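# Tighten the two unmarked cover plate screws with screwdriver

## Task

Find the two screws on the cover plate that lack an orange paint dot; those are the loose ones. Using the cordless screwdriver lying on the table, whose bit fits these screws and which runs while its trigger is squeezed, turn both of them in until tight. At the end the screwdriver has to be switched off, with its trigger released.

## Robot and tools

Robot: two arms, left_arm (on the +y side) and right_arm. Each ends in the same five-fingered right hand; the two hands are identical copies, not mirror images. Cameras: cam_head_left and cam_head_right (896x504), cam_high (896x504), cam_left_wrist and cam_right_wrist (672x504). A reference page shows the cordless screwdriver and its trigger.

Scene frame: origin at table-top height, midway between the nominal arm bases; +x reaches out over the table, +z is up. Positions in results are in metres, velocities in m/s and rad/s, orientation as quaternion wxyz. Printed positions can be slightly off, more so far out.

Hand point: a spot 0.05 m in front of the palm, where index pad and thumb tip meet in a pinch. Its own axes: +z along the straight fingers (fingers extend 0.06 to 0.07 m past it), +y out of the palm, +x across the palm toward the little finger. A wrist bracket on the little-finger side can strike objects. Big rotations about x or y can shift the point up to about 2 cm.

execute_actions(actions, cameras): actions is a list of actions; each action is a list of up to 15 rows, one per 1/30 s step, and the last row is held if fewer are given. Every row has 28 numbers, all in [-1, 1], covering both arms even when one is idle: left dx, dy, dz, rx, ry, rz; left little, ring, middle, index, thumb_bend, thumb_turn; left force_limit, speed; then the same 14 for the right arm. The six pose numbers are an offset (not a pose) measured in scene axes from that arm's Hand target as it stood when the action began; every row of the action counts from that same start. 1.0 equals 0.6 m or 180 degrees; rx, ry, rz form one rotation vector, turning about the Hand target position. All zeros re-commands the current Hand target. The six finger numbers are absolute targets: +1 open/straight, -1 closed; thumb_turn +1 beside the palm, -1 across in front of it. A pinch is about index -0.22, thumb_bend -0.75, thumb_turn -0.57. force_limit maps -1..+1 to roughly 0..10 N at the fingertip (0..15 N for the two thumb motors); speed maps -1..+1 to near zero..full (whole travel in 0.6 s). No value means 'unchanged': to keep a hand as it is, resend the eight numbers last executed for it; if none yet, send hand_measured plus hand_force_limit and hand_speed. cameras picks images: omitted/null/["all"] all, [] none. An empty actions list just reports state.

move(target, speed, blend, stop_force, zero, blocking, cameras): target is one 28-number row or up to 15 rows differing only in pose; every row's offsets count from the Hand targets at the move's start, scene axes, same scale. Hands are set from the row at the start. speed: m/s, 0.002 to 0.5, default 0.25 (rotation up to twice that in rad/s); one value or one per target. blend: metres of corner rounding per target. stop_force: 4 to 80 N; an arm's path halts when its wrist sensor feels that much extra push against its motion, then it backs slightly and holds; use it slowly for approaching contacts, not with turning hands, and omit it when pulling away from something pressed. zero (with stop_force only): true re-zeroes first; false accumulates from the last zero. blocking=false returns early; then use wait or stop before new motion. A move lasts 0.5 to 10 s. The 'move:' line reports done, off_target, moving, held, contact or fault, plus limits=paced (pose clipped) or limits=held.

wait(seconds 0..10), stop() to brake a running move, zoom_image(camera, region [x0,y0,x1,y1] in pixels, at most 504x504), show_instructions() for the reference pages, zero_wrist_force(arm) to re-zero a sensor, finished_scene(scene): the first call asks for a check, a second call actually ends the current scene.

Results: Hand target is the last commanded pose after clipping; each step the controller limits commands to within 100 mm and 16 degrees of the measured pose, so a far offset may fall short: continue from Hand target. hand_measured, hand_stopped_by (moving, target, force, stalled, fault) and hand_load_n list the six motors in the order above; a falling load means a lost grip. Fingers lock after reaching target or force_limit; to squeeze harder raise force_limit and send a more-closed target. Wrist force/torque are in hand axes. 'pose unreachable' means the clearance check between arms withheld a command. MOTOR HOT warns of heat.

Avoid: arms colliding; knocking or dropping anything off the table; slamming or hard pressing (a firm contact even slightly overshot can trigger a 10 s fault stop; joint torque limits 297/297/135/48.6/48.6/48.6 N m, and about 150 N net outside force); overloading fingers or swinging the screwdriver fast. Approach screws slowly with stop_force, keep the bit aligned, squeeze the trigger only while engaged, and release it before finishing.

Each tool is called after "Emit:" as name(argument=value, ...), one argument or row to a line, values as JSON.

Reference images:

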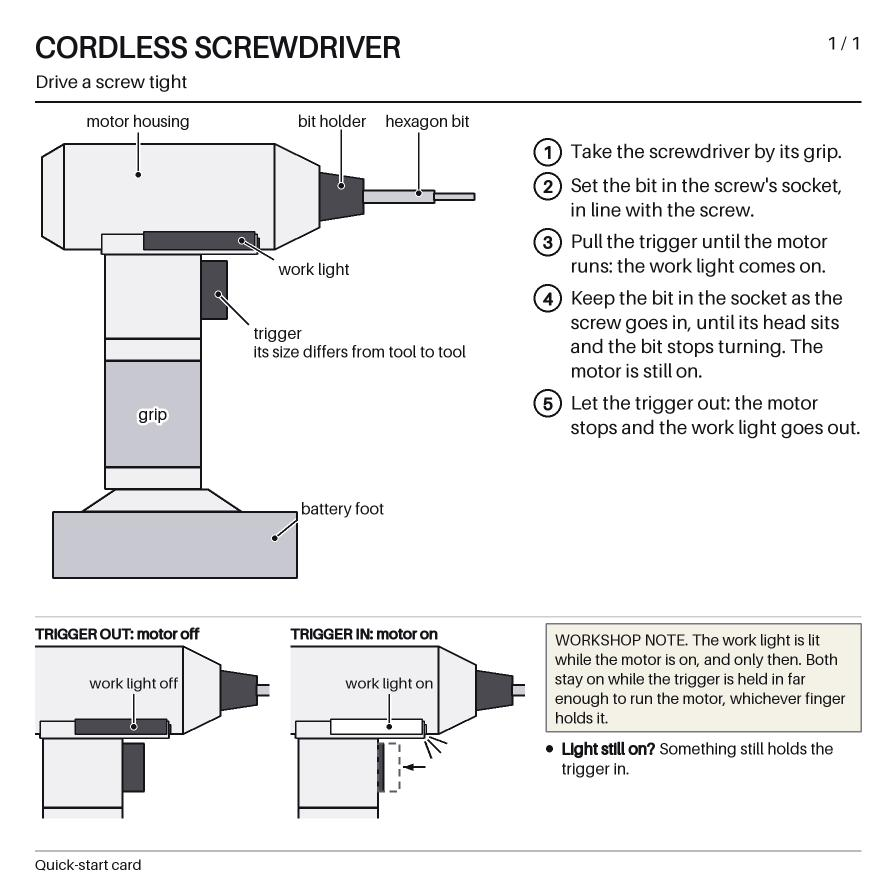

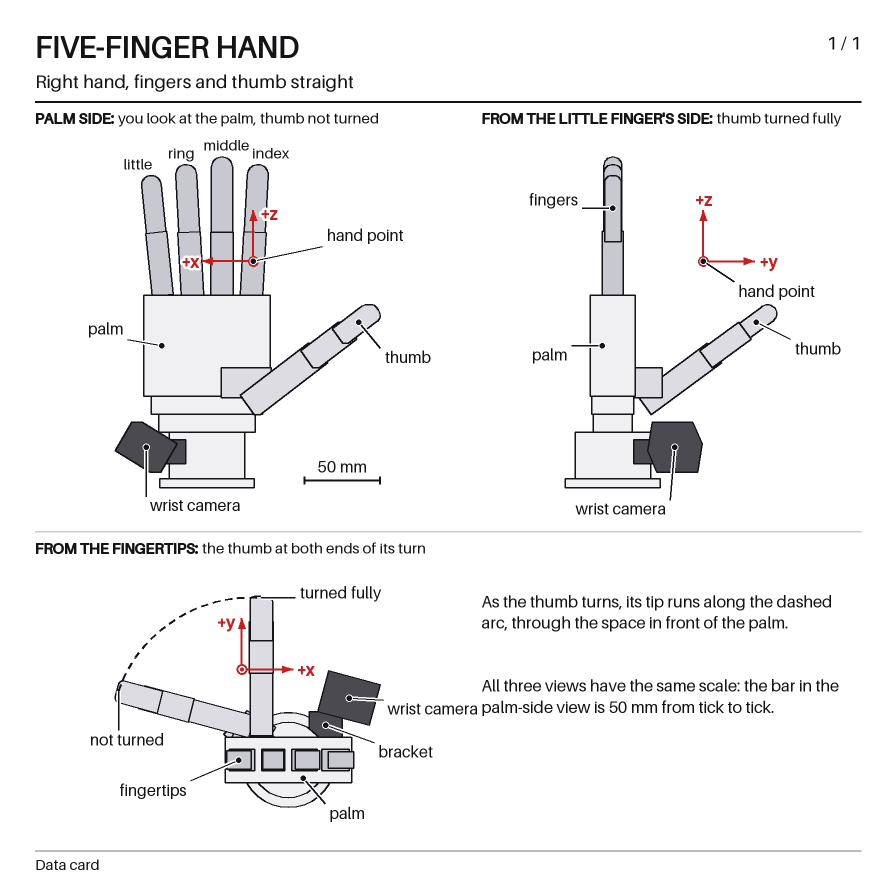

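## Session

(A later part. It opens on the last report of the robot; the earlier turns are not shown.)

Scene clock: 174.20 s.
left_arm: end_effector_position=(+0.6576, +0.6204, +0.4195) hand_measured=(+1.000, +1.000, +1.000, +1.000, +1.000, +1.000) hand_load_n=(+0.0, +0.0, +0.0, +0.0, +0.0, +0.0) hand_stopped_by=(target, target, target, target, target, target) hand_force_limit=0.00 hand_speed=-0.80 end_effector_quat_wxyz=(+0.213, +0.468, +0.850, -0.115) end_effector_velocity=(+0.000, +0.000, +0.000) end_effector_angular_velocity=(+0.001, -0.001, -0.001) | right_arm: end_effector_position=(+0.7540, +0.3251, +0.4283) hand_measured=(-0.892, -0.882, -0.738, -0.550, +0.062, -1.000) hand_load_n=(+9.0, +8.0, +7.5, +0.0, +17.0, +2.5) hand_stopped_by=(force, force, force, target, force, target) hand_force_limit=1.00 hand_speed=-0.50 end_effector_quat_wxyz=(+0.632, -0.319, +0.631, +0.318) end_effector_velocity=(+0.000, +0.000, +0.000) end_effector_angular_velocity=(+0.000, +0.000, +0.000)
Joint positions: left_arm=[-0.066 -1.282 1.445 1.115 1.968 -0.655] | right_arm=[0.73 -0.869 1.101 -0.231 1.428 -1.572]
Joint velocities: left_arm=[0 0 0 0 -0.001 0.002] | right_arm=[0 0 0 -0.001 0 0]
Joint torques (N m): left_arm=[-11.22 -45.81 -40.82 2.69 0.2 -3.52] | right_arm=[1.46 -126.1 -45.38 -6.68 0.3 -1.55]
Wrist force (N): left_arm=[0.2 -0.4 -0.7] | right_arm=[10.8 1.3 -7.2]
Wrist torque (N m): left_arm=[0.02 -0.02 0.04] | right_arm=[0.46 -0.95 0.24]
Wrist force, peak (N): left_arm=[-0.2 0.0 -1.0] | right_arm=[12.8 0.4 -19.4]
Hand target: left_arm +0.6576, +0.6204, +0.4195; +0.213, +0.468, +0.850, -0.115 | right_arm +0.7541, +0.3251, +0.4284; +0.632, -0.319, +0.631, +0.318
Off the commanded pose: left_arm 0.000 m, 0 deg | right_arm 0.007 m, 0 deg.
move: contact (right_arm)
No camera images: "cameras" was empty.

Emit:
move(
  target=[0,0,0,0,0,0,1,1,1,1,1,1,0,-0.8,0.0058,0.0082,0,0,0,0,-0.98,-0.98,-1,-0.96,-0.96,-1,1,-0.5],
  speed=0.004,
  stop_force=12,
  zero=false,
  cameras=[],
)

Scene clock: 175.13 s.
left_arm: end_effector_position=(+0.6576, +0.6204, +0.4195) hand_measured=(+1.000, +1.000, +1.000, +1.000, +1.000, +1.000) hand_load_n=(+0.0, +0.0, +0.0, +0.0, +0.0, +0.0) hand_stopped_by=(target, target, target, target, target, target) hand_force_limit=0.00 hand_speed=-0.80 end_effector_quat_wxyz=(+0.213, +0.468, +0.850, -0.115) end_effector_velocity=(+0.000, +0.000, +0.001) end_effector_angular_velocity=(+0.000, -0.001, +0.000) | right_arm: end_effector_position=(+0.7541, +0.3252, +0.4284) hand_measured=(-0.892, -0.882, -0.738, -0.876, +0.062, -1.000) hand_load_n=(+10.0, +8.5, +8.0, +11.5, +17.0, +3.0) hand_stopped_by=(force, force, force, force, force, target) hand_force_limit=1.00 hand_speed=-0.50 end_effector_quat_wxyz=(+0.632, -0.319, +0.631, +0.318) end_effector_velocity=(+0.000, +0.000, +0.000) end_effector_angular_velocity=(+0.000, +0.000, +0.000)
Joint positions: left_arm=[-0.066 -1.282 1.445 1.115 1.968 -0.655] | right_arm=[0.73 -0.869 1.101 -0.231 1.428 -1.572]
Joint velocities: left_arm=[0 -0.001 0 0 0 0] | right_arm=[0 0 0 0 0 0]
Joint torques (N m): left_arm=[-10.47 -46.02 -40.89 3 0.67 -2.9] | right_arm=[0.75 -125.08 -46.58 -6.51 0.54 -1.63]
Wrist force (N): left_arm=[0.2 -0.3 -0.3] | right_arm=[12.2 0.5 -9.5]
Wrist torque (N m): left_arm=[0.00 -0.04 0.04] | right_arm=[0.53 -1.00 0.31]
Wrist force, peak (N): left_arm=[0.6 -0.4 -0.7] | right_arm=[13.2 0.7 -18.5]
Hand target: left_arm +0.6576, +0.6204, +0.4195; +0.213, +0.468, +0.850, -0.115 | right_arm +0.7541, +0.3252, +0.4284; +0.632, -0.319, +0.631, +0.318
Off the commanded pose: left_arm 0.000 m, 0 deg | right_arm 0.006 m, 0 deg.
move: contact (right_arm)
No camera images: "cameras" was empty.

Emit:
move(
  target=[0,0,0,0,0,0,1,1,1,1,1,1,0,-0.8,0.0058,0.0082,0,0,0,0,-0.98,-0.98,-1,-0.96,-0.96,-1,1,-0.5],
  speed=0.004,
  stop_force=16,
  zero=false,
  cameras=["cam_left_wrist"],
)

Emit:
zoom_image(
  camera="cam_left_wrist",
  region=[250, 330, 350, 430],
)

Scene clock: 179.07 s.
left_arm: end_effector_position=(+0.6576, +0.6204, +0.4195) hand_measured=(+1.000, +1.000, +1.000, +1.000, +1.000, +1.000) hand_load_n=(+0.0, +0.0, +0.0, +0.0, +0.0, +0.0) hand_stopped_by=(target, target, target, target, target, target) hand_force_limit=0.00 hand_speed=-0.80 end_effector_quat_wxyz=(+0.213, +0.468, +0.850, -0.115) end_effector_velocity=(+0.000, +0.000, +0.000) end_effector_angular_velocity=(+0.000, +0.000, -0.001) | right_arm: end_effector_position=(+0.7542, +0.3253, +0.4284) hand_measured=(-0.892, -0.882, -0.738, -0.876, +0.062, -1.000) hand_load_n=(+10.5, +9.0, +7.5, +11.5, +17.0, +2.5) hand_stopped_by=(force, force, force, force, force, target) hand_force_limit=1.00 hand_speed=-0.50 end_effector_quat_wxyz=(+0.632, -0.319, +0.631, +0.318) end_effector_velocity=(+0.000, +0.000, +0.000) end_effector_angular_velocity=(+0.001, -0.001, +0.000)
Joint positions: left_arm=[-0.066 -1.282 1.445 1.115 1.968 -0.655] | right_arm=[0.73 -0.869 1.1 -0.231 1.428 -1.572]
Joint velocities: left_arm=[0.001 0 0 0 0 0.001] | right_arm=[0 0 0 -0.001 0 0]
Joint torques (N m): left_arm=[-11.31 -45.71 -40.05 2.84 0.07 -2.9] | right_arm=[6.23 -122.01 -47.45 -6.13 0.03 -1.65]
Wrist force (N): left_arm=[0.4 0.0 -0.6] | right_arm=[11.6 -0.5 -12.1]
Wrist torque (N m): left_arm=[0.06 -0.07 0.06] | right_arm=[0.65 -1.22 0.30]
Wrist force, peak (N): left_arm=[0.6 -0.5 -0.7] | right_arm=[11.5 -0.5 -20.8]
Hand target: left_arm +0.6576, +0.6204, +0.4195; +0.213, +0.468, +0.850, -0.115 | right_arm +0.7542, +0.3253, +0.4284; +0.632, -0.319, +0.631, +0.318
Off the commanded pose: left_arm 0.000 m, 0 deg | right_arm 0.006 m, 0 deg.
move: contact (right_arm)
Images, in order (width x height): cam_left_wrist 672x504.

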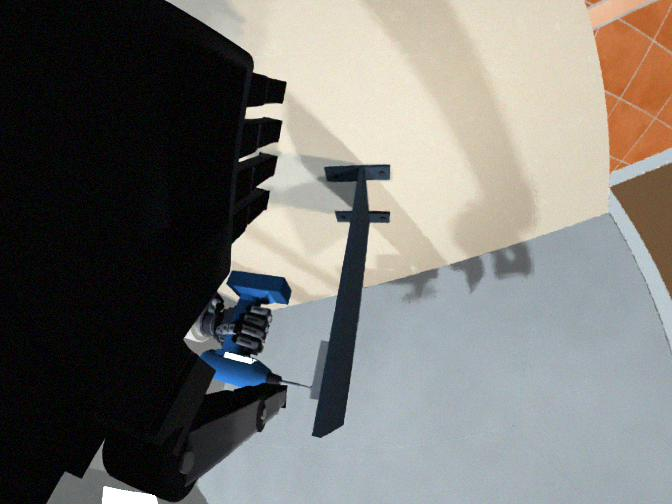

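Scaled by 5.040 from the camera's 672x504 image, which has a finer 960x720 frame.

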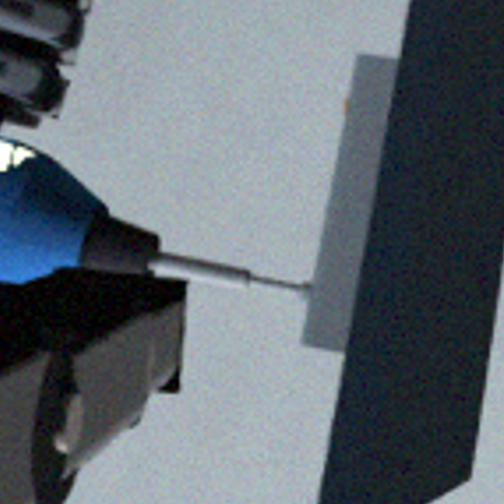

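Emit:
zoom_image(
  camera="cam_left_wrist",
  region=[300, 375, 330, 400],
)

Scaled by 16.800 from the camera's 672x504 image, which has a finer 960x720 frame.

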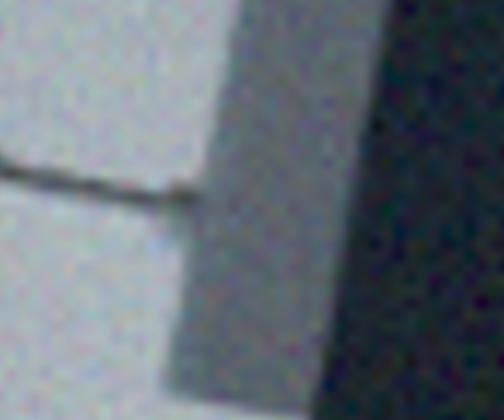

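Emit:
move(
  target=[0,0,0,0,0,0,1,1,1,1,1,1,0,-0.8,0,0,0.002,0,0,0,-0.98,-0.98,-1,-0.96,-0.96,-1,1,-0.5],
  speed=0.006,
  cameras=[],
)

Scene clock: 180.17 s.
left_arm: end_effector_position=(+0.6576, +0.6204, +0.4195) hand_measured=(+1.000, +1.000, +1.000, +1.000, +1.000, +1.000) hand_load_n=(+0.0, +0.0, +0.0, +0.0, +0.0, +0.0) hand_stopped_by=(target, target, target, target, target, target) hand_force_limit=0.00 hand_speed=-0.80 end_effector_quat_wxyz=(+0.213, +0.468, +0.850, -0.115) end_effector_velocity=(+0.000, +0.000, +0.000) end_effector_angular_velocity=(-0.001, +0.001, +0.002) | right_arm: end_effector_position=(+0.7542, +0.3253, +0.4296) hand_measured=(-0.892, -0.882, -0.738, -0.876, +0.062, -1.000) hand_load_n=(+9.5, +8.5, +7.5, +11.5, +17.0, +3.0) hand_stopped_by=(force, force, force, force, force, target) hand_force_limit=1.00 hand_speed=-0.50 end_effector_quat_wxyz=(+0.632, -0.319, +0.631, +0.318) end_effector_velocity=(+0.000, +0.000, +0.000) end_effector_angular_velocity=(+0.000, +0.000, +0.000)
Joint positions: left_arm=[-0.066 -1.282 1.445 1.115 1.968 -0.655] | right_arm=[0.73 -0.869 1.099 -0.229 1.428 -1.572]
Joint velocities: left_arm=[0 0.001 0 0 0.001 -0.002] | right_arm=[0 0 0 0 0 0]
Joint torques (N m): left_arm=[-9.97 -43.96 -40.5 2.83 0.15 -2.6] | right_arm=[5.78 -128.19 -55.52 -3.12 -0.55 -1.65]
Wrist force (N): left_arm=[0.4 0.0 -0.3] | right_arm=[12.0 2.0 -1.1]
Wrist torque (N m): left_arm=[0.05 -0.07 0.06] | right_arm=[0.01 -0.67 0.21]
Wrist force, peak (N): left_arm=[0.0 -0.5 -0.7] | right_arm=[11.6 0.0 -12.1]
Hand target: left_arm +0.6576, +0.6204, +0.4195; +0.213, +0.468, +0.850, -0.115 | right_arm +0.7542, +0.3253, +0.4296; +0.632, -0.319, +0.631, +0.318
Off the commanded pose: left_arm 0.000 m, 0 deg | right_arm 0.000 m, 0 deg.
move: done
No camera images: "cameras" was empty.

Emit:
move(
  target=[0,0,0,0,0,0,1,1,1,1,1,1,0,-0.8,0.0087,0.0122,0,0,0,0,-0.98,-0.98,-1,-0.96,-0.96,-1,1,-0.5],
  speed=0.004,
  stop_force=10,
  cameras=[],
)

Scene clock: 182.53 s.
left_arm: end_effector_position=(+0.6576, +0.6204, +0.4195) hand_measured=(+1.000, +1.000, +1.000, +1.000, +1.000, +1.000) hand_load_n=(+0.0, +0.0, +0.0, +0.0, +0.0, +0.0) hand_stopped_by=(target, target, target, target, target, target) hand_force_limit=0.00 hand_speed=-0.80 end_effector_quat_wxyz=(+0.213, +0.468, +0.850, -0.115) end_effector_velocity=(+0.000, +0.000, +0.000) end_effector_angular_velocity=(+0.001, -0.001, -0.001) | right_arm: end_effector_position=(+0.7559, +0.3277, +0.4296) hand_measured=(-0.892, -0.882, -0.738, -0.876, +0.062, -1.000) hand_load_n=(+9.5, +8.5, +7.5, +12.0, +16.5, +2.5) hand_stopped_by=(force, force, force, force, force, target) hand_force_limit=1.00 hand_speed=-0.50 end_effector_quat_wxyz=(+0.632, -0.319, +0.631, +0.318) end_effector_velocity=(+0.000, +0.000, -0.001) end_effector_angular_velocity=(-0.001, +0.001, +0.000)
Joint positions: left_arm=[-0.066 -1.282 1.445 1.115 1.968 -0.655] | right_arm=[0.73 -0.864 1.09 -0.225 1.428 -1.572]
Joint velocities: left_arm=[-0.001 0 0 0 0 0] | right_arm=[0 0.001 0 0 0 0]
Joint torques (N m): left_arm=[-10.75 -46.89 -39.66 2.84 0.33 -2.5] | right_arm=[-5.45 -120.07 -56.54 -6.63 0.77 -0.89]
Wrist force (N): left_arm=[0.2 0.0 -0.4] | right_arm=[15.5 3.7 -10.8]
Wrist torque (N m): left_arm=[0.06 -0.05 0.06] | right_arm=[0.28 -0.62 0.27]
Wrist force, peak (N): left_arm=[1.0 -0.2 -0.7] | right_arm=[17.4 3.6 -15.7]
Hand target: left_arm +0.6576, +0.6204, +0.4195; +0.213, +0.468, +0.850, -0.115 | right_arm +0.7559, +0.3277, +0.4296; +0.632, -0.319, +0.631, +0.318
Off the commanded pose: left_arm 0.000 m, 0 deg | right_arm 0.006 m, 0 deg.
move: contact (right_arm)
No camera images: "cameras" was empty.

Emit:
move(
  target=[0,0,0,0,0,0,1,1,1,1,1,1,0,-0.8,0.0087,0.0122,0,0,0,0,-0.98,-0.98,-1,-0.96,-0.96,-1,1,-0.5],
  speed=0.004,
  stop_force=14,
  zero=false,
  cameras=[],
)

Emit:
wait(
  seconds=1.0,
  cameras=[],
)

Scene clock: 183.57 s.
left_arm: end_effector_position=(+0.6576, +0.6204, +0.4195) hand_measured=(+1.000, +1.000, +1.000, +1.000, +1.000, +1.000) hand_load_n=(+0.0, +0.0, +0.0, +0.0, -0.5, +0.0) hand_stopped_by=(target, target, target, target, target, target) hand_force_limit=0.00 hand_speed=-0.80 end_effector_quat_wxyz=(+0.213, +0.468, +0.850, -0.115) end_effector_velocity=(+0.000, +0.001, +0.000) end_effector_angular_velocity=(-0.001, -0.001, +0.002) | right_arm: end_effector_position=(+0.7559, +0.3278, +0.4296) hand_measured=(-0.892, -0.882, -0.738, -0.876, +0.062, -1.000) hand_load_n=(+9.5, +8.0, +7.5, +11.5, +16.5, +2.5) hand_stopped_by=(force, force, force, force, force, target) hand_force_limit=1.00 hand_speed=-0.50 end_effector_quat_wxyz=(+0.632, -0.319, +0.631, +0.318) end_effector_velocity=(+0.000, +0.000, -0.001) end_effector_angular_velocity=(+0.000, +0.000, +0.000)
Joint positions: left_arm=[-0.066 -1.282 1.445 1.115 1.968 -0.655] | right_arm=[0.73 -0.864 1.089 -0.225 1.428 -1.572]
Joint velocities: left_arm=[0.001 0 0 -0.001 0 -0.001] | right_arm=[0 0.001 0 0 0 0]
Joint torques (N m): left_arm=[-13.23 -44.89 -40.22 3.04 0.24 -2.8] | right_arm=[-5.94 -125.37 -56.7 -6.88 1.26 -0.87]
Wrist force (N): left_arm=[0.4 -0.2 -0.6] | right_arm=[16.5 3.6 -14.6]
Wrist torque (N m): left_arm=[0.04 -0.07 0.06] | right_arm=[0.42 -0.67 0.28]
Wrist force, peak (N): left_arm=[0.4 -0.7 -0.6] | right_arm=[18.2 4.1 -23.1]
Hand target: left_arm +0.6576, +0.6204, +0.4195; +0.213, +0.468, +0.850, -0.115 | right_arm +0.7559, +0.3278, +0.4296; +0.632, -0.319, +0.631, +0.318
Off the commanded pose: left_arm 0.000 m, 0 deg | right_arm 0.009 m, 0 deg.
move: contact (right_arm)
No camera images: "cameras" was empty.

Scene clock: 184.57 s.
left_arm: end_effector_position=(+0.6576, +0.6204, +0.4195) hand_measured=(+1.000, +1.000, +1.000, +1.000, +1.000, +1.000) hand_load_n=(+0.0, +0.0, +0.0, +0.0, +0.0, -0.5) hand_stopped_by=(target, target, target, target, target, target) hand_force_limit=0.00 hand_speed=-0.80 end_effector_quat_wxyz=(+0.213, +0.468, +0.850, -0.115) end_effector_velocity=(+0.000, +0.000, +0.000) end_effector_angular_velocity=(+0.000, +0.000, -0.001) | right_arm: end_effector_position=(+0.7559, +0.3278, +0.4296) hand_measured=(-0.892, -0.882, -0.738, -0.876, +0.062, -1.000) hand_load_n=(+10.0, +8.0, +7.5, +12.0, +17.0, +2.5) hand_stopped_by=(force, force, force, force, force, target) hand_force_limit=1.00 hand_speed=-0.50 end_effector_quat_wxyz=(+0.632, -0.319, +0.631, +0.318) end_effector_velocity=(+0.000, +0.000, +0.000) end_effector_angular_velocity=(+0.000, +0.000, +0.000)
Joint positions: left_arm=[-0.066 -1.282 1.445 1.115 1.968 -0.655] | right_arm=[0.73 -0.864 1.089 -0.225 1.428 -1.572]
Joint velocities: left_arm=[0 0 0 0 0.001 0.001] | right_arm=[0 0 0 0 0 0]
Joint torques (N m): left_arm=[-9.92 -46.38 -39.75 2.79 0.63 -3.03] | right_arm=[-5.59 -117.1 -57.52 -6.86 1.13 -0.77]
Wrist force (N): left_arm=[0.3 -0.1 -0.9] | right_arm=[15.3 3.9 -11.4]
Wrist torque (N m): left_arm=[0.07 -0.04 0.06] | right_arm=[0.32 -0.81 0.25]
Wrist force, peak (N): left_arm=[0.9 -0.6 -0.3] | right_arm=[18.4 3.6 -20.2]
Hand target: left_arm +0.6576, +0.6204, +0.4195; +0.213, +0.468, +0.850, -0.115 | right_arm +0.7559, +0.3278, +0.4296; +0.632, -0.319, +0.631, +0.318
Off the commanded pose: left_arm 0.000 m, 0 deg | right_arm 0.009 m, 0 deg.
wait: 1.00 s; at rest by 0.17 s
No camera images: "cameras" was empty.

Emit:
move(
  target=[0,0,0,0,0,0,1,1,1,1,1,1,0,-0.8,-0.00055,0.00038,-0.0007,0,0,0,-0.98,-0.98,-1,-0.96,-0.96,-1,1,-0.5],
  speed=0.006,
  cameras=[],
)

Emit:
move(
  target=[0,0,0,0,0,0,1,1,1,1,1,1,0,-0.8,0.0087,0.0122,0,0,0,0,-0.98,-0.98,-1,-0.96,-0.96,-1,1,-0.5],
  speed=0.004,
  stop_force=10,
  cameras=["cam_left_wrist"],
)

Emit:
zoom_image(
  camera="cam_left_wrist",
  region=[250, 330, 350, 430],
)

Scene clock: 185.40 s.
left_arm: end_effector_position=(+0.6576, +0.6204, +0.4195) hand_measured=(+1.000, +1.000, +1.000, +1.000, +1.000, +1.000) hand_load_n=(+0.0, +0.0, +0.0, +0.0, +0.0, +0.0) hand_stopped_by=(target, target, target, target, target, target) hand_force_limit=0.00 hand_speed=-0.80 end_effector_quat_wxyz=(+0.213, +0.468, +0.850, -0.115) end_effector_velocity=(+0.000, +0.000, +0.000) end_effector_angular_velocity=(+0.000, +0.000, +0.001) | right_arm: end_effector_position=(+0.7556, +0.3280, +0.4293) hand_measured=(-0.892, -0.882, -0.738, -0.876, +0.062, -1.000) hand_load_n=(+9.5, +8.5, +8.0, +11.5, +17.0, +3.0) hand_stopped_by=(force, force, force, force, force, target) hand_force_limit=1.00 hand_speed=-0.50 end_effector_quat_wxyz=(+0.632, -0.319, +0.631, +0.318) end_effector_velocity=(+0.001, +0.000, -0.002) end_effector_angular_velocity=(+0.000, +0.001, +0.000)
Joint positions: left_arm=[-0.066 -1.282 1.445 1.115 1.968 -0.655] | right_arm=[0.731 -0.864 1.09 -0.226 1.428 -1.572]
Joint velocities: left_arm=[0 0 0 0 0 -0.001] | right_arm=[0 0.002 0 -0.001 0 0]
Joint torques (N m): left_arm=[-7.96 -46.22 -39.86 2.65 0.64 -2.73] | right_arm=[12.97 -111.08 -50.33 -5.32 2.35 -1]
Wrist force (N): left_arm=[0.1 -0.1 -0.3] | right_arm=[13.1 2.0 -14.4]
Wrist torque (N m): left_arm=[0.04 -0.02 0.04] | right_arm=[0.67 -1.09 0.27]
Wrist force, peak (N): left_arm=[0.5 -0.4 -0.9] | right_arm=[17.8 3.3 -20.5]
Hand target: left_arm +0.6576, +0.6204, +0.4195; +0.213, +0.468, +0.850, -0.115 | right_arm +0.7556, +0.3280, +0.4292; +0.632, -0.319, +0.631, +0.318
Off the commanded pose: left_arm 0.000 m, 0 deg | right_arm 0.000 m, 0 deg.
move: done
No camera images: "cameras" was empty.

Scene clock: 186.40 s.
left_arm: end_effector_position=(+0.6576, +0.6204, +0.4195) hand_measured=(+1.000, +1.000, +1.000, +1.000, +1.000, +1.000) hand_load_n=(+0.0, +0.0, +0.0, +0.0, +0.0, +0.0) hand_stopped_by=(target, target, target, target, target, target) hand_force_limit=0.00 hand_speed=-0.80 end_effector_quat_wxyz=(+0.213, +0.468, +0.850, -0.115) end_effector_velocity=(+0.000, +0.000, +0.000) end_effector_angular_velocity=(+0.001, +0.000, +0.000) | right_arm: end_effector_position=(+0.7557, +0.3282, +0.4292) hand_measured=(-0.892, -0.882, -0.738, -0.876, +0.062, -1.000) hand_load_n=(+10.5, +8.5, +7.5, +11.5, +17.0, +2.5) hand_stopped_by=(force, force, force, force, force, target) hand_force_limit=1.00 hand_speed=-0.50 end_effector_quat_wxyz=(+0.632, -0.319, +0.631, +0.318) end_effector_velocity=(+0.000, +0.000, +0.000) end_effector_angular_velocity=(+0.000, +0.000, +0.000)
Joint positions: left_arm=[-0.066 -1.282 1.445 1.115 1.968 -0.655] | right_arm=[0.731 -0.863 1.089 -0.226 1.429 -1.572]
Joint velocities: left_arm=[0 0 0 0 -0.001 0] | right_arm=[0 0 0 0 0 0]
Joint torques (N m): left_arm=[-10.36 -44.42 -39.42 2.38 0.59 -3.21] | right_arm=[-4.84 -122.95 -54.31 -5.57 0.73 -0.95]
Wrist force (N): left_arm=[0.2 -0.4 -0.4] | right_arm=[13.4 1.3 -12.0]
Wrist torque (N m): left_arm=[-0.01 -0.04 0.05] | right_arm=[0.39 -0.99 0.22]
Wrist force, peak (N): left_arm=[0.2 -0.8 -0.7] | right_arm=[16.8 0.9 -28.3]
Hand target: left_arm +0.6576, +0.6204, +0.4195; +0.213, +0.468, +0.850, -0.115 | right_arm +0.7557, +0.3282, +0.4292; +0.632, -0.319, +0.631, +0.318
Off the commanded pose: left_arm 0.000 m, 0 deg | right_arm 0.009 m, 0 deg.
move: contact (right_arm)
Images, in order (width x height): cam_left_wrist 672x504.

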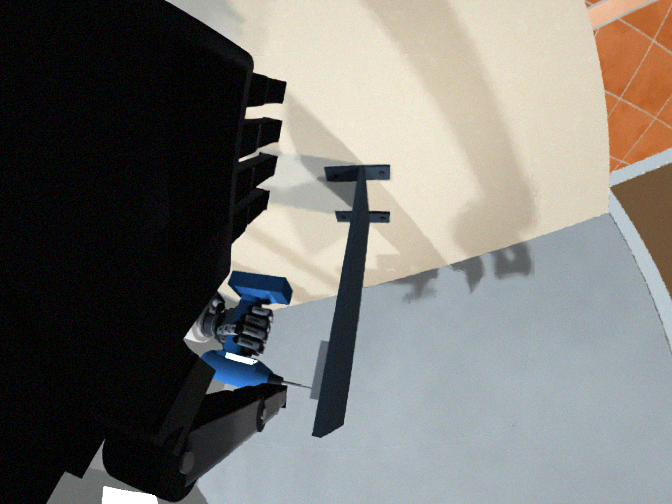

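Scaled by 5.040 from the camera's 672x504 image, which has a finer 960x720 frame.

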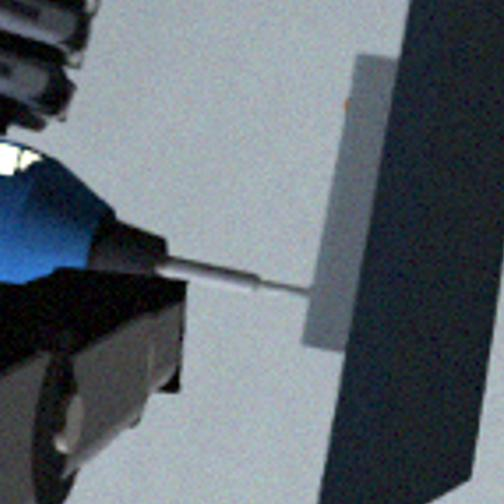

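Emit:
move(
  target=[0,0,0,0,0,0,1,1,1,1,1,1,0,-0.8,0,0,0,0,0,0,-0.98,-0.98,-1,-0.55,-0.96,-1,1,-0.5],
  speed=0.02,
  cameras=[],
)

Emit:
move(
  target=[0,0,0,0,0,0,1,1,1,1,1,1,0,-0.8,-0.0154,-0.0218,0,0,0,0,-0.98,-0.98,-1,-0.55,-0.96,-1,1,-0.5],
  speed=0.03,
  cameras=["cam_left_wrist", "cam_high"],
)

Emit:
zoom_image(
  camera="cam_left_wrist",
  region=[280, 350, 340, 410],
)

Emit:
zoom_image(
  camera="cam_high",
  region=[420, 145, 470, 185],
)

Scene clock: 187.40 s.
left_arm: end_effector_position=(+0.6576, +0.6204, +0.4195) hand_measured=(+1.000, +1.000, +1.000, +1.000, +1.000, +1.000) hand_load_n=(+0.0, +0.0, +0.0, +0.0, +0.0, -0.5) hand_stopped_by=(target, target, target, target, target, target) hand_force_limit=0.00 hand_speed=-0.80 end_effector_quat_wxyz=(+0.213, +0.468, +0.850, -0.115) end_effector_velocity=(+0.000, +0.000, -0.001) end_effector_angular_velocity=(+0.000, +0.001, +0.001) | right_arm: end_effector_position=(+0.7557, +0.3282, +0.4292) hand_measured=(-0.892, -0.882, -0.738, -0.550, +0.062, -1.000) hand_load_n=(+10.0, +8.5, +7.0, +0.0, +17.5, +2.5) hand_stopped_by=(force, force, force, target, force, target) hand_force_limit=1.00 hand_speed=-0.50 end_effector_quat_wxyz=(+0.632, -0.319, +0.631, +0.318) end_effector_velocity=(+0.000, +0.000, +0.001) end_effector_angular_velocity=(+0.002, -0.002, +0.000)
Joint positions: left_arm=[-0.066 -1.282 1.445 1.115 1.968 -0.655] | right_arm=[0.731 -0.863 1.089 -0.226 1.428 -1.572]
Joint velocities: left_arm=[0 0.001 0 0 0 -0.001] | right_arm=[0 0 0 -0.003 0 0]
Joint torques (N m): left_arm=[-10.06 -46.98 -38.14 2.54 0.57 -2.38] | right_arm=[-10.55 -116.18 -56.1 -6.48 -0.55 -0.91]
Wrist force (N): left_arm=[-0.1 -0.3 -0.8] | right_arm=[16.0 -2.4 -23.6]
Wrist torque (N m): left_arm=[0.04 0.02 0.03] | right_arm=[1.21 -1.34 0.55]
Wrist force, peak (N): left_arm=[0.4 0.0 -0.9] | right_arm=[16.0 -2.5 -24.0]
Hand target: left_arm +0.6576, +0.6204, +0.4195; +0.213, +0.468, +0.850, -0.115 | right_arm +0.7557, +0.3282, +0.4292; +0.632, -0.319, +0.631, +0.318
Off the commanded pose: left_arm 0.000 m, 0 deg | right_arm 0.000 m, 0 deg.
move: done
No camera images: "cameras" was empty.

Scene clock: 188.23 s.
left_arm: end_effector_position=(+0.6576, +0.6204, +0.4195) hand_measured=(+1.000, +1.000, +1.000, +1.000, +1.000, +1.000) hand_load_n=(-0.5, +0.0, +0.0, +0.0, -0.5, +0.0) hand_stopped_by=(target, target, target, target, target, target) hand_force_limit=0.00 hand_speed=-0.80 end_effector_quat_wxyz=(+0.213, +0.468, +0.850, -0.115) end_effector_velocity=(+0.000, +0.001, +0.000) end_effector_angular_velocity=(+0.000, -0.001, +0.001) | right_arm: end_effector_position=(+0.7465, +0.3150, +0.4293) hand_measured=(-0.892, -0.882, -0.738, -0.550, +0.062, -1.000) hand_load_n=(+8.5, +8.0, +7.5, +0.0, +16.5, +3.0) hand_stopped_by=(force, force, force, target, force, target) hand_force_limit=1.00 hand_speed=-0.50 end_effector_quat_wxyz=(+0.632, -0.319, +0.631, +0.318) end_effector_velocity=(+0.000, +0.000, +0.002) end_effector_angular_velocity=(+0.002, -0.002, +0.000)
Joint positions: left_arm=[-0.066 -1.282 1.445 1.115 1.968 -0.655] | right_arm=[0.728 -0.892 1.138 -0.246 1.426 -1.572]
Joint velocities: left_arm=[0.001 0 0 -0.001 0 0] | right_arm=[0 0 -0.003 0.001 0 0]
Joint torques (N m): left_arm=[-10.7 -45.95 -39.82 3.15 -0.03 -3] | right_arm=[-6.85 -106.48 -58.16 -2.14 -0.3 -0.57]
Wrist force (N): left_arm=[0.4 -0.3 -0.5] | right_arm=[12.2 0.8 -0.3]
Wrist torque (N m): left_arm=[0.01 -0.06 0.05] | right_arm=[-0.04 -0.68 0.25]
Wrist force, peak (N): left_arm=[0.7 -0.2 -0.5] | right_arm=[16.0 -2.5 -23.7]
Hand target: left_arm +0.6576, +0.6204, +0.4195; +0.213, +0.468, +0.850, -0.115 | right_arm +0.7465, +0.3151, +0.4292; +0.632, -0.319, +0.631, +0.318
Off the commanded pose: left_arm 0.000 m, 0 deg | right_arm 0.000 m, 0 deg.
move: done
Images, in order (width x height): cam_high 896x504, cam_left_wrist 672x504.

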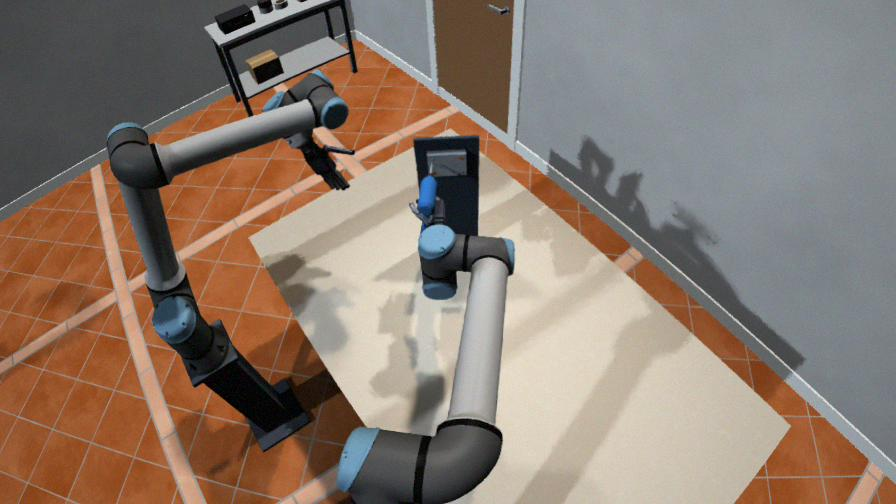

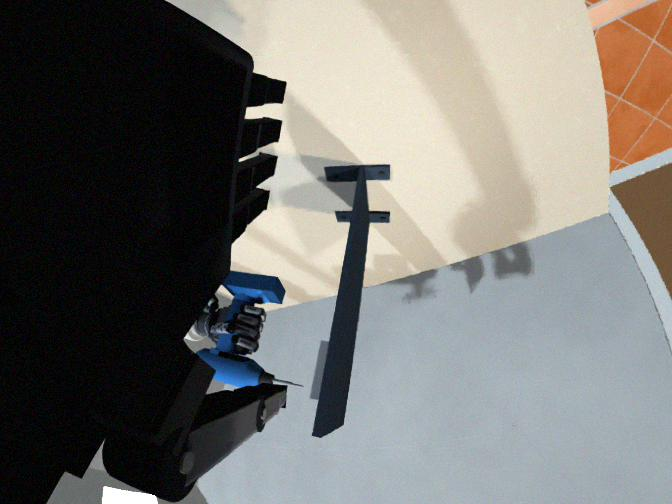

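Scaled by 8.400 from the camera's 672x504 image, which has a finer 960x720 frame.

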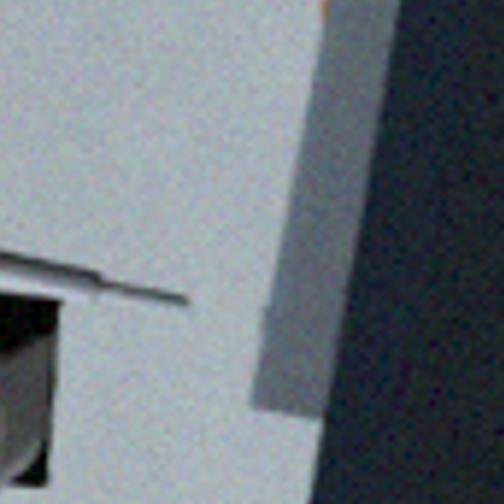

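Scaled by 10.080.

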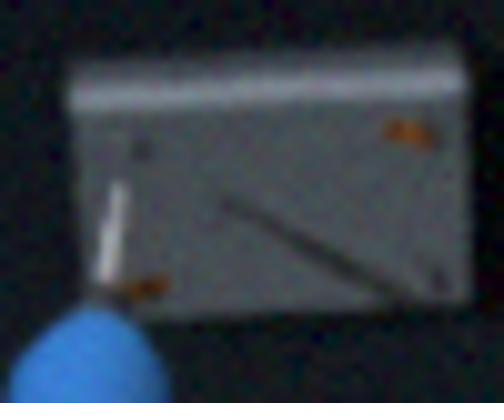

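Emit:
move(
  target=[
    [0,0,0,0,0,0,1,1,1,1,1,1,0,-0.8,0,0,0.0050,0,0,0,-0.98,-0.98,-1,-0.55,-0.96,-1,1,-0.5],
    [0,0,0,0,0,0,1,1,1,1,1,1,0,-0.8,0.0087,0.0122,0.0050,0,0,0,-0.98,-0.98,-1,-0.55,-0.96,-1,1,-0.5],
  ],
  speed=0.02,
  cameras=[],
)

Emit:
move(
  target=[0,0,0,0,0,0,1,1,1,1,1,1,0,-0.8,0.0183,0.0258,0,0,0,0,-0.98,-0.98,-1,-0.55,-0.96,-1,1,-0.5],
  speed=0.006,
  stop_force=8,
  cameras=[],
)

Emit:
move(
  target=[
    [0,0,0,0,0,0,1,1,1,1,1,1,0,-0.8,-0.0087,-0.0122,0,0,0,0,-0.98,-0.98,-1,-0.55,-0.96,-1,1,-0.5],
    [0,0,0,0,0,0,1,1,1,1,1,1,0,-0.8,-0.0087,-0.0122,0.0067,0,0,0,-0.98,-0.98,-1,-0.55,-0.96,-1,1,-0.5],
  ],
  speed=0.02,
  cameras=[],
)

Emit:
move(
  target=[0,0,0,0,0,0,1,1,1,1,1,1,0,-0.8,0.0183,0.0258,0,0,0,0,-0.98,-0.98,-1,-0.55,-0.96,-1,1,-0.5],
  speed=0.006,
  stop_force=8,
  cameras=[],
)

Scene clock: 189.53 s.
left_arm: end_effector_position=(+0.6576, +0.6204, +0.4195) hand_measured=(+1.000, +1.000, +1.000, +1.000, +1.000, +1.000) hand_load_n=(+0.0, +0.0, +0.0, +0.0, -0.5, +0.0) hand_stopped_by=(target, target, target, target, target, target) hand_force_limit=0.00 hand_speed=-0.80 end_effector_quat_wxyz=(+0.213, +0.468, +0.850, -0.115) end_effector_velocity=(+0.000, -0.001, +0.000) end_effector_angular_velocity=(-0.001, +0.000, -0.001) | right_arm: end_effector_position=(+0.7517, +0.3225, +0.4321) hand_measured=(-0.892, -0.882, -0.738, -0.550, +0.062, -1.000) hand_load_n=(+8.5, +8.0, +7.5, +0.0, +16.5, +3.0) hand_stopped_by=(force, force, force, target, force, target) hand_force_limit=1.00 hand_speed=-0.50 end_effector_quat_wxyz=(+0.632, -0.319, +0.631, +0.318) end_effector_velocity=(-0.001, -0.001, +0.000) end_effector_angular_velocity=(-0.001, +0.001, +0.000)
Joint positions: left_arm=[-0.066 -1.282 1.445 1.115 1.968 -0.655] | right_arm=[0.73 -0.877 1.107 -0.23 1.427 -1.572]
Joint velocities: left_arm=[-0.001 0 0 -0.001 0.001 -0.001] | right_arm=[0 -0.003 0.004 0 0 0]
Joint torques (N m): left_arm=[-9.15 -47.63 -38.82 2.48 0.56 -2.97] | right_arm=[10.35 -128.72 -43.42 -6.15 1.8 1.1]
Wrist force (N): left_arm=[0.2 0.1 -0.8] | right_arm=[12.1 0.4 -0.8]
Wrist torque (N m): left_arm=[0.09 -0.02 0.05] | right_arm=[-0.07 -0.64 0.23]
Wrist force, peak (N): left_arm=[0.2 -0.8 -0.6] | right_arm=[13.1 0.6 -0.7]
Hand target: left_arm +0.6576, +0.6204, +0.4195; +0.213, +0.468, +0.850, -0.115 | right_arm +0.7517, +0.3224, +0.4322; +0.632, -0.319, +0.631, +0.318
Off the commanded pose: left_arm 0.000 m, 0 deg | right_arm 0.000 m, 0 deg.
move: done
No camera images: "cameras" was empty.

Scene clock: 191.37 s.
left_arm: end_effector_position=(+0.6576, +0.6204, +0.4195) hand_measured=(+1.000, +1.000, +1.000, +1.000, +1.000, +1.000) hand_load_n=(-0.5, +0.0, +0.0, +0.0, -0.5, +0.0) hand_stopped_by=(target, target, target, target, target, target) hand_force_limit=0.00 hand_speed=-0.80 end_effector_quat_wxyz=(+0.213, +0.468, +0.850, -0.115) end_effector_velocity=(+0.000, -0.001, +0.001) end_effector_angular_velocity=(+0.000, -0.001, -0.001) | right_arm: end_effector_position=(+0.7552, +0.3274, +0.4322) hand_measured=(-0.892, -0.882, -0.738, -0.550, +0.062, -1.000) hand_load_n=(+8.5, +8.0, +7.5, +0.0, +16.5, +2.5) hand_stopped_by=(force, force, force, target, force, target) hand_force_limit=1.00 hand_speed=-0.50 end_effector_quat_wxyz=(+0.632, -0.319, +0.631, +0.318) end_effector_velocity=(+0.000, +0.000, +0.000) end_effector_angular_velocity=(+0.000, +0.000, +0.000)
Joint positions: left_arm=[-0.066 -1.282 1.445 1.115 1.968 -0.655] | right_arm=[0.731 -0.866 1.089 -0.223 1.428 -1.572]
Joint velocities: left_arm=[-0.002 -0.001 0 0 0 -0.001] | right_arm=[0 0 0 0 0 0]
Joint torques (N m): left_arm=[-11.13 -45.92 -38.83 2.28 0.26 -3.23] | right_arm=[0.75 -128.01 -45.95 -7.04 0.26 0.84]
Wrist force (N): left_arm=[0.0 -0.4 -0.8] | right_arm=[12.5 -0.3 -6.9]
Wrist torque (N m): left_arm=[0.03 -0.01 0.04] | right_arm=[0.15 -0.96 0.26]
Wrist force, peak (N): left_arm=[0.6 -0.3 -0.8] | right_arm=[14.3 0.1 -19.4]
Hand target: left_arm +0.6576, +0.6204, +0.4195; +0.213, +0.468, +0.850, -0.115 | right_arm +0.7552, +0.3273, +0.4322; +0.632, -0.319, +0.631, +0.318
Off the commanded pose: left_arm 0.000 m, 0 deg | right_arm 0.013 m, 0 deg.
move: contact (right_arm)
No camera images: "cameras" was empty.

Scene clock: 192.27 s.
left_arm: end_effector_position=(+0.6576, +0.6204, +0.4195) hand_measured=(+1.000, +1.000, +1.000, +1.000, +1.000, +1.000) hand_load_n=(+0.0, +0.0, +0.0, +0.0, +0.0, +0.0) hand_stopped_by=(target, target, target, target, target, target) hand_force_limit=0.00 hand_speed=-0.80 end_effector_quat_wxyz=(+0.213, +0.468, +0.850, -0.115) end_effector_velocity=(+0.000, +0.000, +0.000) end_effector_angular_velocity=(+0.001, +0.000, -0.001) | right_arm: end_effector_position=(+0.7500, +0.3200, +0.4364) hand_measured=(-0.892, -0.882, -0.738, -0.550, +0.062, -1.000) hand_load_n=(+8.5, +8.0, +7.5, +0.0, +17.0, +3.0) hand_stopped_by=(force, force, force, target, force, target) hand_force_limit=1.00 hand_speed=-0.50 end_effector_quat_wxyz=(+0.632, -0.319, +0.631, +0.318) end_effector_velocity=(+0.000, +0.000, +0.000) end_effector_angular_velocity=(+0.001, -0.001, +0.000)
Joint positions: left_arm=[-0.066 -1.282 1.445 1.115 1.968 -0.655] | right_arm=[0.729 -0.884 1.112 -0.228 1.427 -1.572]
Joint velocities: left_arm=[0 0 0 0 0 0.001] | right_arm=[0 0 0.001 -0.002 0 0]
Joint torques (N m): left_arm=[-9.8 -50.27 -37.9 2.32 0.19 -2.5] | right_arm=[-9.89 -115.07 -44.52 -6.81 -0.33 1]
Wrist force (N): left_arm=[0.4 0.0 -0.5] | right_arm=[12.5 0.6 -0.9]
Wrist torque (N m): left_arm=[0.05 -0.05 0.06] | right_arm=[-0.03 -0.71 0.26]
Wrist force, peak (N): left_arm=[0.2 -0.4 -0.9] | right_arm=[12.3 0.2 -6.7]
Hand target: left_arm +0.6576, +0.6204, +0.4195; +0.213, +0.468, +0.850, -0.115 | right_arm +0.7500, +0.3200, +0.4362; +0.632, -0.319, +0.631, +0.318
Off the commanded pose: left_arm 0.000 m, 0 deg | right_arm 0.000 m, 0 deg.
move: done
No camera images: "cameras" was empty.

Scene clock: 195.23 s.
left_arm: end_effector_position=(+0.6576, +0.6204, +0.4195) hand_measured=(+1.000, +1.000, +1.000, +1.000, +1.000, +1.000) hand_load_n=(+0.0, +0.0, +0.0, +0.0, +0.0, +0.0) hand_stopped_by=(target, target, target, target, target, target) hand_force_limit=0.00 hand_speed=-0.80 end_effector_quat_wxyz=(+0.213, +0.468, +0.850, -0.115) end_effector_velocity=(+0.000, +0.000, +0.000) end_effector_angular_velocity=(-0.001, +0.001, +0.001) | right_arm: end_effector_position=(+0.7575, +0.3306, +0.4362) hand_measured=(-0.892, -0.882, -0.738, -0.550, +0.062, -1.000) hand_load_n=(+9.0, +8.0, +7.5, +0.0, +17.0, +3.0) hand_stopped_by=(force, force, force, target, force, target) hand_force_limit=1.00 hand_speed=-0.50 end_effector_quat_wxyz=(+0.632, -0.319, +0.631, +0.318) end_effector_velocity=(+0.000, +0.000, -0.001) end_effector_angular_velocity=(-0.001, +0.001, +0.000)
Joint positions: left_arm=[-0.066 -1.282 1.445 1.115 1.968 -0.655] | right_arm=[0.731 -0.861 1.072 -0.211 1.429 -1.572]
Joint velocities: left_arm=[0 0 0 0.001 0 -0.001] | right_arm=[0 0.001 0 0 0 0]
Joint torques (N m): left_arm=[-9.66 -45.76 -38.36 2.16 0.15 -2.77] | right_arm=[0.49 -128.13 -46.79 -7.09 0.36 0.77]
Wrist force (N): left_arm=[0.7 0.1 -0.7] | right_arm=[12.7 0.4 -8.0]
Wrist torque (N m): left_arm=[0.09 -0.11 0.09] | right_arm=[0.31 -0.92 0.28]
Wrist force, peak (N): left_arm=[0.6 -0.1 -0.8] | right_arm=[14.8 0.1 -19.9]
Hand target: left_arm +0.6576, +0.6204, +0.4195; +0.213, +0.468, +0.850, -0.115 | right_arm +0.7575, +0.3306, +0.4362; +0.632, -0.319, +0.631, +0.318
Off the commanded pose: left_arm 0.000 m, 0 deg | right_arm 0.006 m, 0 deg.
move: contact (right_arm)
No camera images: "cameras" was empty.

Emit:
move(
  target=[
    [0,0,0,0,0,0,1,1,1,1,1,1,0,-0.8,-0.0087,-0.0122,0,0,0,0,-0.98,-0.98,-1,-0.96,-0.96,-1,1,-0.5],
    [0,0,0,0,0,0,1,1,1,1,1,1,0,-0.8,-0.0087,-0.0122,-0.0118,0,0,0,-0.98,-0.98,-1,-0.96,-0.96,-1,1,-0.5],
  ],
  speed=0.02,
  cameras=[],
)

Emit:
move(
  target=[0,0,0,0,0,0,1,1,1,1,1,1,0,-0.8,0.0116,0.0163,0,0,0,0,-0.98,-0.98,-1,-0.96,-0.96,-1,1,-0.5],
  speed=0.004,
  stop_force=16,
  cameras=[],
)

Scene clock: 197.50 s.
left_arm: end_effector_position=(+0.6576, +0.6204, +0.4195) hand_measured=(+1.000, +1.000, +1.000, +1.000, +1.000, +1.000) hand_load_n=(+0.0, +0.0, +0.0, +0.0, +0.0, +0.0) hand_stopped_by=(target, target, target, target, target, target) hand_force_limit=0.00 hand_speed=-0.80 end_effector_quat_wxyz=(+0.213, +0.468, +0.850, -0.115) end_effector_velocity=(+0.000, -0.001, +0.000) end_effector_angular_velocity=(-0.001, +0.000, +0.000) | right_arm: end_effector_position=(+0.7523, +0.3232, +0.4290) hand_measured=(-0.892, -0.882, -0.738, -0.876, +0.062, -1.000) hand_load_n=(+9.5, +8.5, +8.0, +12.0, +16.5, +3.0) hand_stopped_by=(force, force, force, force, force, target) hand_force_limit=1.00 hand_speed=-0.50 end_effector_quat_wxyz=(+0.632, -0.319, +0.631, +0.318) end_effector_velocity=(+0.000, +0.000, +0.001) end_effector_angular_velocity=(+0.000, +0.000, +0.000)
Joint positions: left_arm=[-0.066 -1.282 1.445 1.115 1.968 -0.655] | right_arm=[0.73 -0.874 1.108 -0.234 1.427 -1.572]
Joint velocities: left_arm=[-0.001 0 0 0 0 -0.001] | right_arm=[0 0 -0.001 0.001 0 0]
Joint torques (N m): left_arm=[-10.95 -45.82 -38.31 1.99 0 -2.88] | right_arm=[-4.35 -120.59 -56.1 -2.59 0.71 0.53]
Wrist force (N): left_arm=[0.3 -0.4 -0.5] | right_arm=[12.3 0.1 -1.1]
Wrist torque (N m): left_arm=[0.01 -0.05 0.05] | right_arm=[-0.10 -0.67 0.23]
Wrist force, peak (N): left_arm=[0.6 -0.4 -0.9] | right_arm=[13.2 0.2 -7.8]
Hand target: left_arm +0.6576, +0.6204, +0.4195; +0.213, +0.468, +0.850, -0.115 | right_arm +0.7523, +0.3233, +0.4291; +0.632, -0.319, +0.631, +0.318
Off the commanded pose: left_arm 0.000 m, 0 deg | right_arm 0.000 m, 0 deg.
move: done
No camera images: "cameras" was empty.

Scene clock: 200.00 s.
left_arm: end_effector_position=(+0.6576, +0.6204, +0.4195) hand_measured=(+1.000, +1.000, +1.000, +1.000, +1.000, +1.000) hand_load_n=(+0.0, +0.0, +0.0, +0.0, -0.5, +0.0) hand_stopped_by=(target, target, target, target, target, target) hand_force_limit=0.00 hand_speed=-0.80 end_effector_quat_wxyz=(+0.213, +0.468, +0.850, -0.115) end_effector_velocity=(+0.000, -0.001, +0.000) end_effector_angular_velocity=(+0.001, +0.001, -0.001) | right_arm: end_effector_position=(+0.7556, +0.3281, +0.4292) hand_measured=(-0.892, -0.882, -0.738, -0.876, +0.062, -1.000) hand_load_n=(+10.5, +8.5, +7.5, +12.0, +17.0, +2.5) hand_stopped_by=(force, force, force, force, force, target) hand_force_limit=1.00 hand_speed=-0.50 end_effector_quat_wxyz=(+0.632, -0.319, +0.631, +0.318) end_effector_velocity=(+0.000, +0.000, +0.001) end_effector_angular_velocity=(+0.001, -0.001, +0.000)
Joint positions: left_arm=[-0.066 -1.282 1.445 1.115 1.968 -0.655] | right_arm=[0.731 -0.863 1.09 -0.226 1.428 -1.572]
Joint velocities: left_arm=[-0.001 0.001 0 0 -0.001 0] | right_arm=[0 -0.001 0 -0.001 0 0]
Joint torques (N m): left_arm=[-13.9 -46.13 -38.39 2.54 -0.06 -3] | right_arm=[-1.82 -121.9 -51.33 -5.14 -0.07 1.12]
Wrist force (N): left_arm=[0.5 0.0 -0.3] | right_arm=[11.7 0.9 -8.3]
Wrist torque (N m): left_arm=[0.05 -0.09 0.07] | right_arm=[0.27 -1.10 0.21]
Wrist force, peak (N): left_arm=[0.4 -0.7 -0.6] | right_arm=[13.8 0.8 -21.7]
Hand target: left_arm +0.6576, +0.6204, +0.4195; +0.213, +0.468, +0.850, -0.115 | right_arm +0.7557, +0.3281, +0.4292; +0.632, -0.319, +0.631, +0.318
Off the commanded pose: left_arm 0.000 m, 0 deg | right_arm 0.006 m, 0 deg.
move: contact (right_arm)
No camera images: "cameras" was empty.

Emit:
wait(
  seconds=0.1,
  cameras=["cam_high", "cam_head_right"],
)

Emit:
zoom_image(
  camera="cam_high",
  region=[405, 130, 485, 210],
)

Emit:
zoom_image(
  camera="cam_head_right",
  region=[280, 70, 370, 150],
)

Scene clock: 200.87 s.
left_arm: end_effector_position=(+0.6576, +0.6204, +0.4195) hand_measured=(+1.000, +1.000, +1.000, +1.000, +1.000, +1.000) hand_load_n=(+0.0, +0.0, +0.0, +0.0, +0.0, +0.0) hand_stopped_by=(target, target, target, target, target, target) hand_force_limit=0.00 hand_speed=-0.80 end_effector_quat_wxyz=(+0.213, +0.468, +0.850, -0.115) end_effector_velocity=(+0.000, +0.001, +0.000) end_effector_angular_velocity=(-0.001, +0.001, +0.001) | right_arm: end_effector_position=(+0.7556, +0.3281, +0.4292) hand_measured=(-0.892, -0.882, -0.738, -0.876, +0.062, -1.000) hand_load_n=(+10.5, +8.5, +7.5, +11.5, +17.0, +2.5) hand_stopped_by=(force, force, force, force, force, target) hand_force_limit=1.00 hand_speed=-0.50 end_effector_quat_wxyz=(+0.632, -0.319, +0.631, +0.318) end_effector_velocity=(+0.000, +0.000, +0.002) end_effector_angular_velocity=(+0.001, +0.000, +0.000)
Joint positions: left_arm=[-0.066 -1.282 1.445 1.115 1.968 -0.655] | right_arm=[0.731 -0.863 1.09 -0.226 1.428 -1.572]
Joint velocities: left_arm=[0.001 0 0 0.001 0.001 0] | right_arm=[0 -0.001 0 0.001 0 0]
Joint torques (N m): left_arm=[-10.08 -47.1 -37.83 2.34 0.34 -3.07] | right_arm=[-13.13 -120.49 -53.13 -4.21 -0.12 1.02]
Wrist force (N): left_arm=[0.2 -0.2 -0.9] | right_arm=[11.8 0.8 -8.2]
Wrist torque (N m): left_arm=[0.05 -0.02 0.05] | right_arm=[0.22 -0.97 0.18]
Wrist force, peak (N): left_arm=[0.4 0.1 -0.9] | right_arm=[13.8 0.1 -14.7]
Hand target: left_arm +0.6576, +0.6204, +0.4195; +0.213, +0.468, +0.850, -0.115 | right_arm +0.7557, +0.3281, +0.4292; +0.632, -0.319, +0.631, +0.318
Off the commanded pose: left_arm 0.000 m, 0 deg | right_arm 0.006 m, 0 deg.
wait: 0.10 s; at rest from the start
Images, in order (width x height): cam_head_right 896x504, cam_high 896x504.

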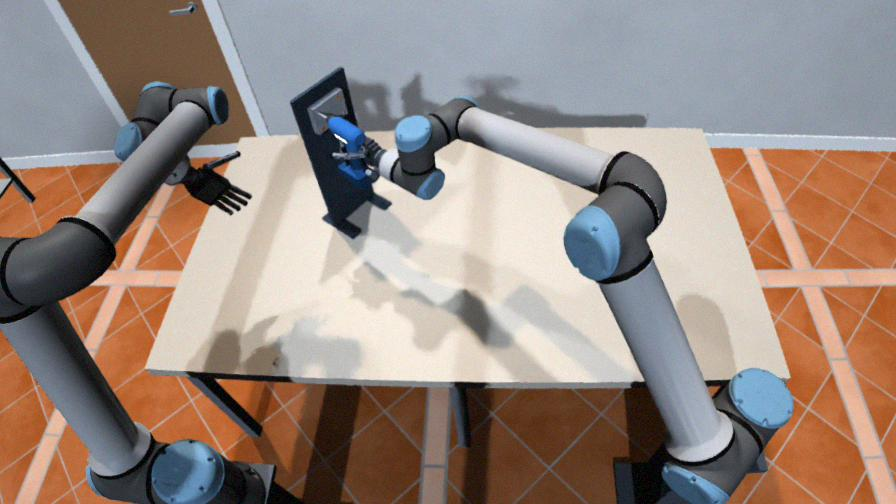

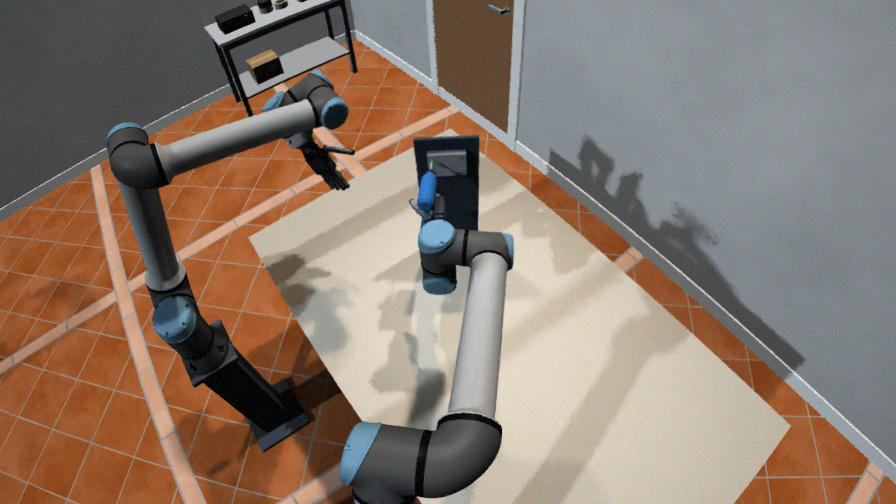

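Scaled by 6.300.

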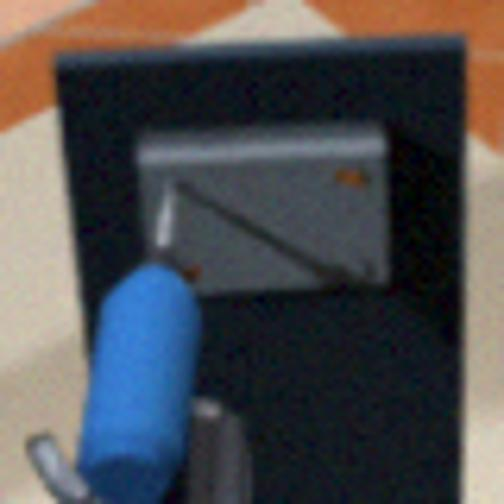

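Scaled by 5.600.

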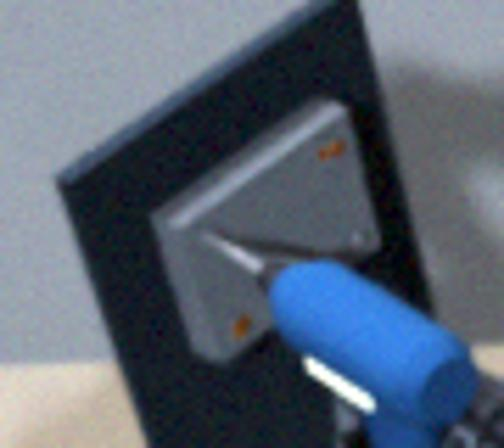

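Emit:
move(
  target=[
    [0,0,0,0,0,0,1,1,1,1,1,1,0,-0.8,-0.0087,-0.0122,0,0,0,0,-0.98,-0.98,-1,-0.55,-0.96,-1,1,-0.5],
    [0,0,0,0,0,0,1,1,1,1,1,1,0,-0.8,-0.0087,-0.0122,-0.1,0,0,0,-0.98,-0.98,-1,-0.55,-0.96,-1,1,-0.5],
  ],
  speed=0.05,
  cameras=[],
)

Emit:
move(
  target=[0,0,0,0,0,0,1,1,1,1,1,1,0,-0.8,0.0173,0.0244,0,0,0,0,-0.98,-0.98,-1,-0.55,-0.96,-1,1,-0.5],
  speed=0.006,
  stop_force=8,
  cameras=[],
)

Scene clock: 203.33 s.
left_arm: end_effector_position=(+0.6576, +0.6204, +0.4195) hand_measured=(+1.000, +1.000, +1.000, +1.000, +1.000, +1.000) hand_load_n=(+0.0, +0.0, +0.0, +0.0, +0.0, +0.0) hand_stopped_by=(target, target, target, target, target, target) hand_force_limit=0.00 hand_speed=-0.80 end_effector_quat_wxyz=(+0.213, +0.468, +0.850, -0.115) end_effector_velocity=(+0.000, -0.001, +0.000) end_effector_angular_velocity=(+0.001, +0.000, +0.000) | right_arm: end_effector_position=(+0.7504, +0.3208, +0.3689) hand_measured=(-0.892, -0.882, -0.738, -0.550, +0.062, -1.000) hand_load_n=(+9.0, +8.5, +7.5, +0.0, +17.0, +2.0) hand_stopped_by=(force, force, force, target, force, target) hand_force_limit=1.00 hand_speed=-0.50 end_effector_quat_wxyz=(+0.632, -0.319, +0.631, +0.318) end_effector_velocity=(+0.000, +0.000, +0.004) end_effector_angular_velocity=(+0.001, -0.001, +0.000)
Joint positions: left_arm=[-0.066 -1.282 1.445 1.115 1.968 -0.655] | right_arm=[0.729 -0.85 1.175 -0.326 1.427 -1.572]
Joint velocities: left_arm=[-0.001 0 0 0 -0.001 -0.001] | right_arm=[0 -0.002 -0.004 0.004 0 0]
Joint torques (N m): left_arm=[-8.99 -48.41 -38.04 2.17 0.34 -2.93] | right_arm=[14.6 -128.3 -52.99 -2.3 1.51 -0.07]
Wrist force (N): left_arm=[0.1 -0.3 -0.4] | right_arm=[12.2 0.3 -0.9]
Wrist torque (N m): left_arm=[0.02 -0.03 0.04] | right_arm=[-0.08 -0.67 0.24]
Wrist force, peak (N): left_arm=[0.4 -0.3 -1.0] | right_arm=[13.4 0.5 -14.2]
Hand target: left_arm +0.6576, +0.6204, +0.4195; +0.213, +0.468, +0.850, -0.115 | right_arm +0.7504, +0.3208, +0.3692; +0.632, -0.319, +0.631, +0.318
Off the commanded pose: left_arm 0.000 m, 0 deg | right_arm 0.000 m, 0 deg.
move: done
No camera images: "cameras" was empty.

Scene clock: 205.80 s.
left_arm: end_effector_position=(+0.6576, +0.6204, +0.4195) hand_measured=(+1.000, +1.000, +1.000, +1.000, +1.000, +1.000) hand_load_n=(+0.0, +0.0, +0.0, +0.5, +0.0, +0.0) hand_stopped_by=(target, target, target, target, target, target) hand_force_limit=0.00 hand_speed=-0.80 end_effector_quat_wxyz=(+0.213, +0.468, +0.850, -0.115) end_effector_velocity=(+0.000, +0.000, +0.000) end_effector_angular_velocity=(+0.001, -0.001, +0.000) | right_arm: end_effector_position=(+0.7562, +0.3289, +0.3692) hand_measured=(-0.892, -0.882, -0.738, -0.550, +0.062, -1.000) hand_load_n=(+10.0, +8.5, +7.5, +0.0, +17.0, +2.5) hand_stopped_by=(force, force, force, target, force, target) hand_force_limit=1.00 hand_speed=-0.50 end_effector_quat_wxyz=(+0.632, -0.319, +0.631, +0.318) end_effector_velocity=(+0.000, +0.000, +0.000) end_effector_angular_velocity=(+0.000, +0.000, +0.000)
Joint positions: left_arm=[-0.066 -1.282 1.445 1.115 1.968 -0.655] | right_arm=[0.731 -0.833 1.145 -0.312 1.429 -1.572]
Joint velocities: left_arm=[0 -0.001 0 0 -0.001 0] | right_arm=[0 0 0 0 0 0]
Joint torques (N m): left_arm=[-12.22 -46.81 -37.29 1.81 0.35 -3.01] | right_arm=[1.83 -128.78 -40.67 -5.57 -0.88 0.24]
Wrist force (N): left_arm=[0.3 -0.4 -0.7] | right_arm=[9.9 -2.3 3.1]
Wrist torque (N m): left_arm=[0.01 -0.05 0.05] | right_arm=[0.05 -0.76 0.29]
Wrist force, peak (N): left_arm=[0.6 -0.4 -0.9] | right_arm=[12.4 -2.4 -11.2]
Hand target: left_arm +0.6576, +0.6204, +0.4195; +0.213, +0.468, +0.850, -0.115 | right_arm +0.7562, +0.3289, +0.3692; +0.632, -0.319, +0.631, +0.318
Off the commanded pose: left_arm 0.000 m, 0 deg | right_arm 0.008 m, 0 deg.
move: contact (right_arm)
No camera images: "cameras" was empty.


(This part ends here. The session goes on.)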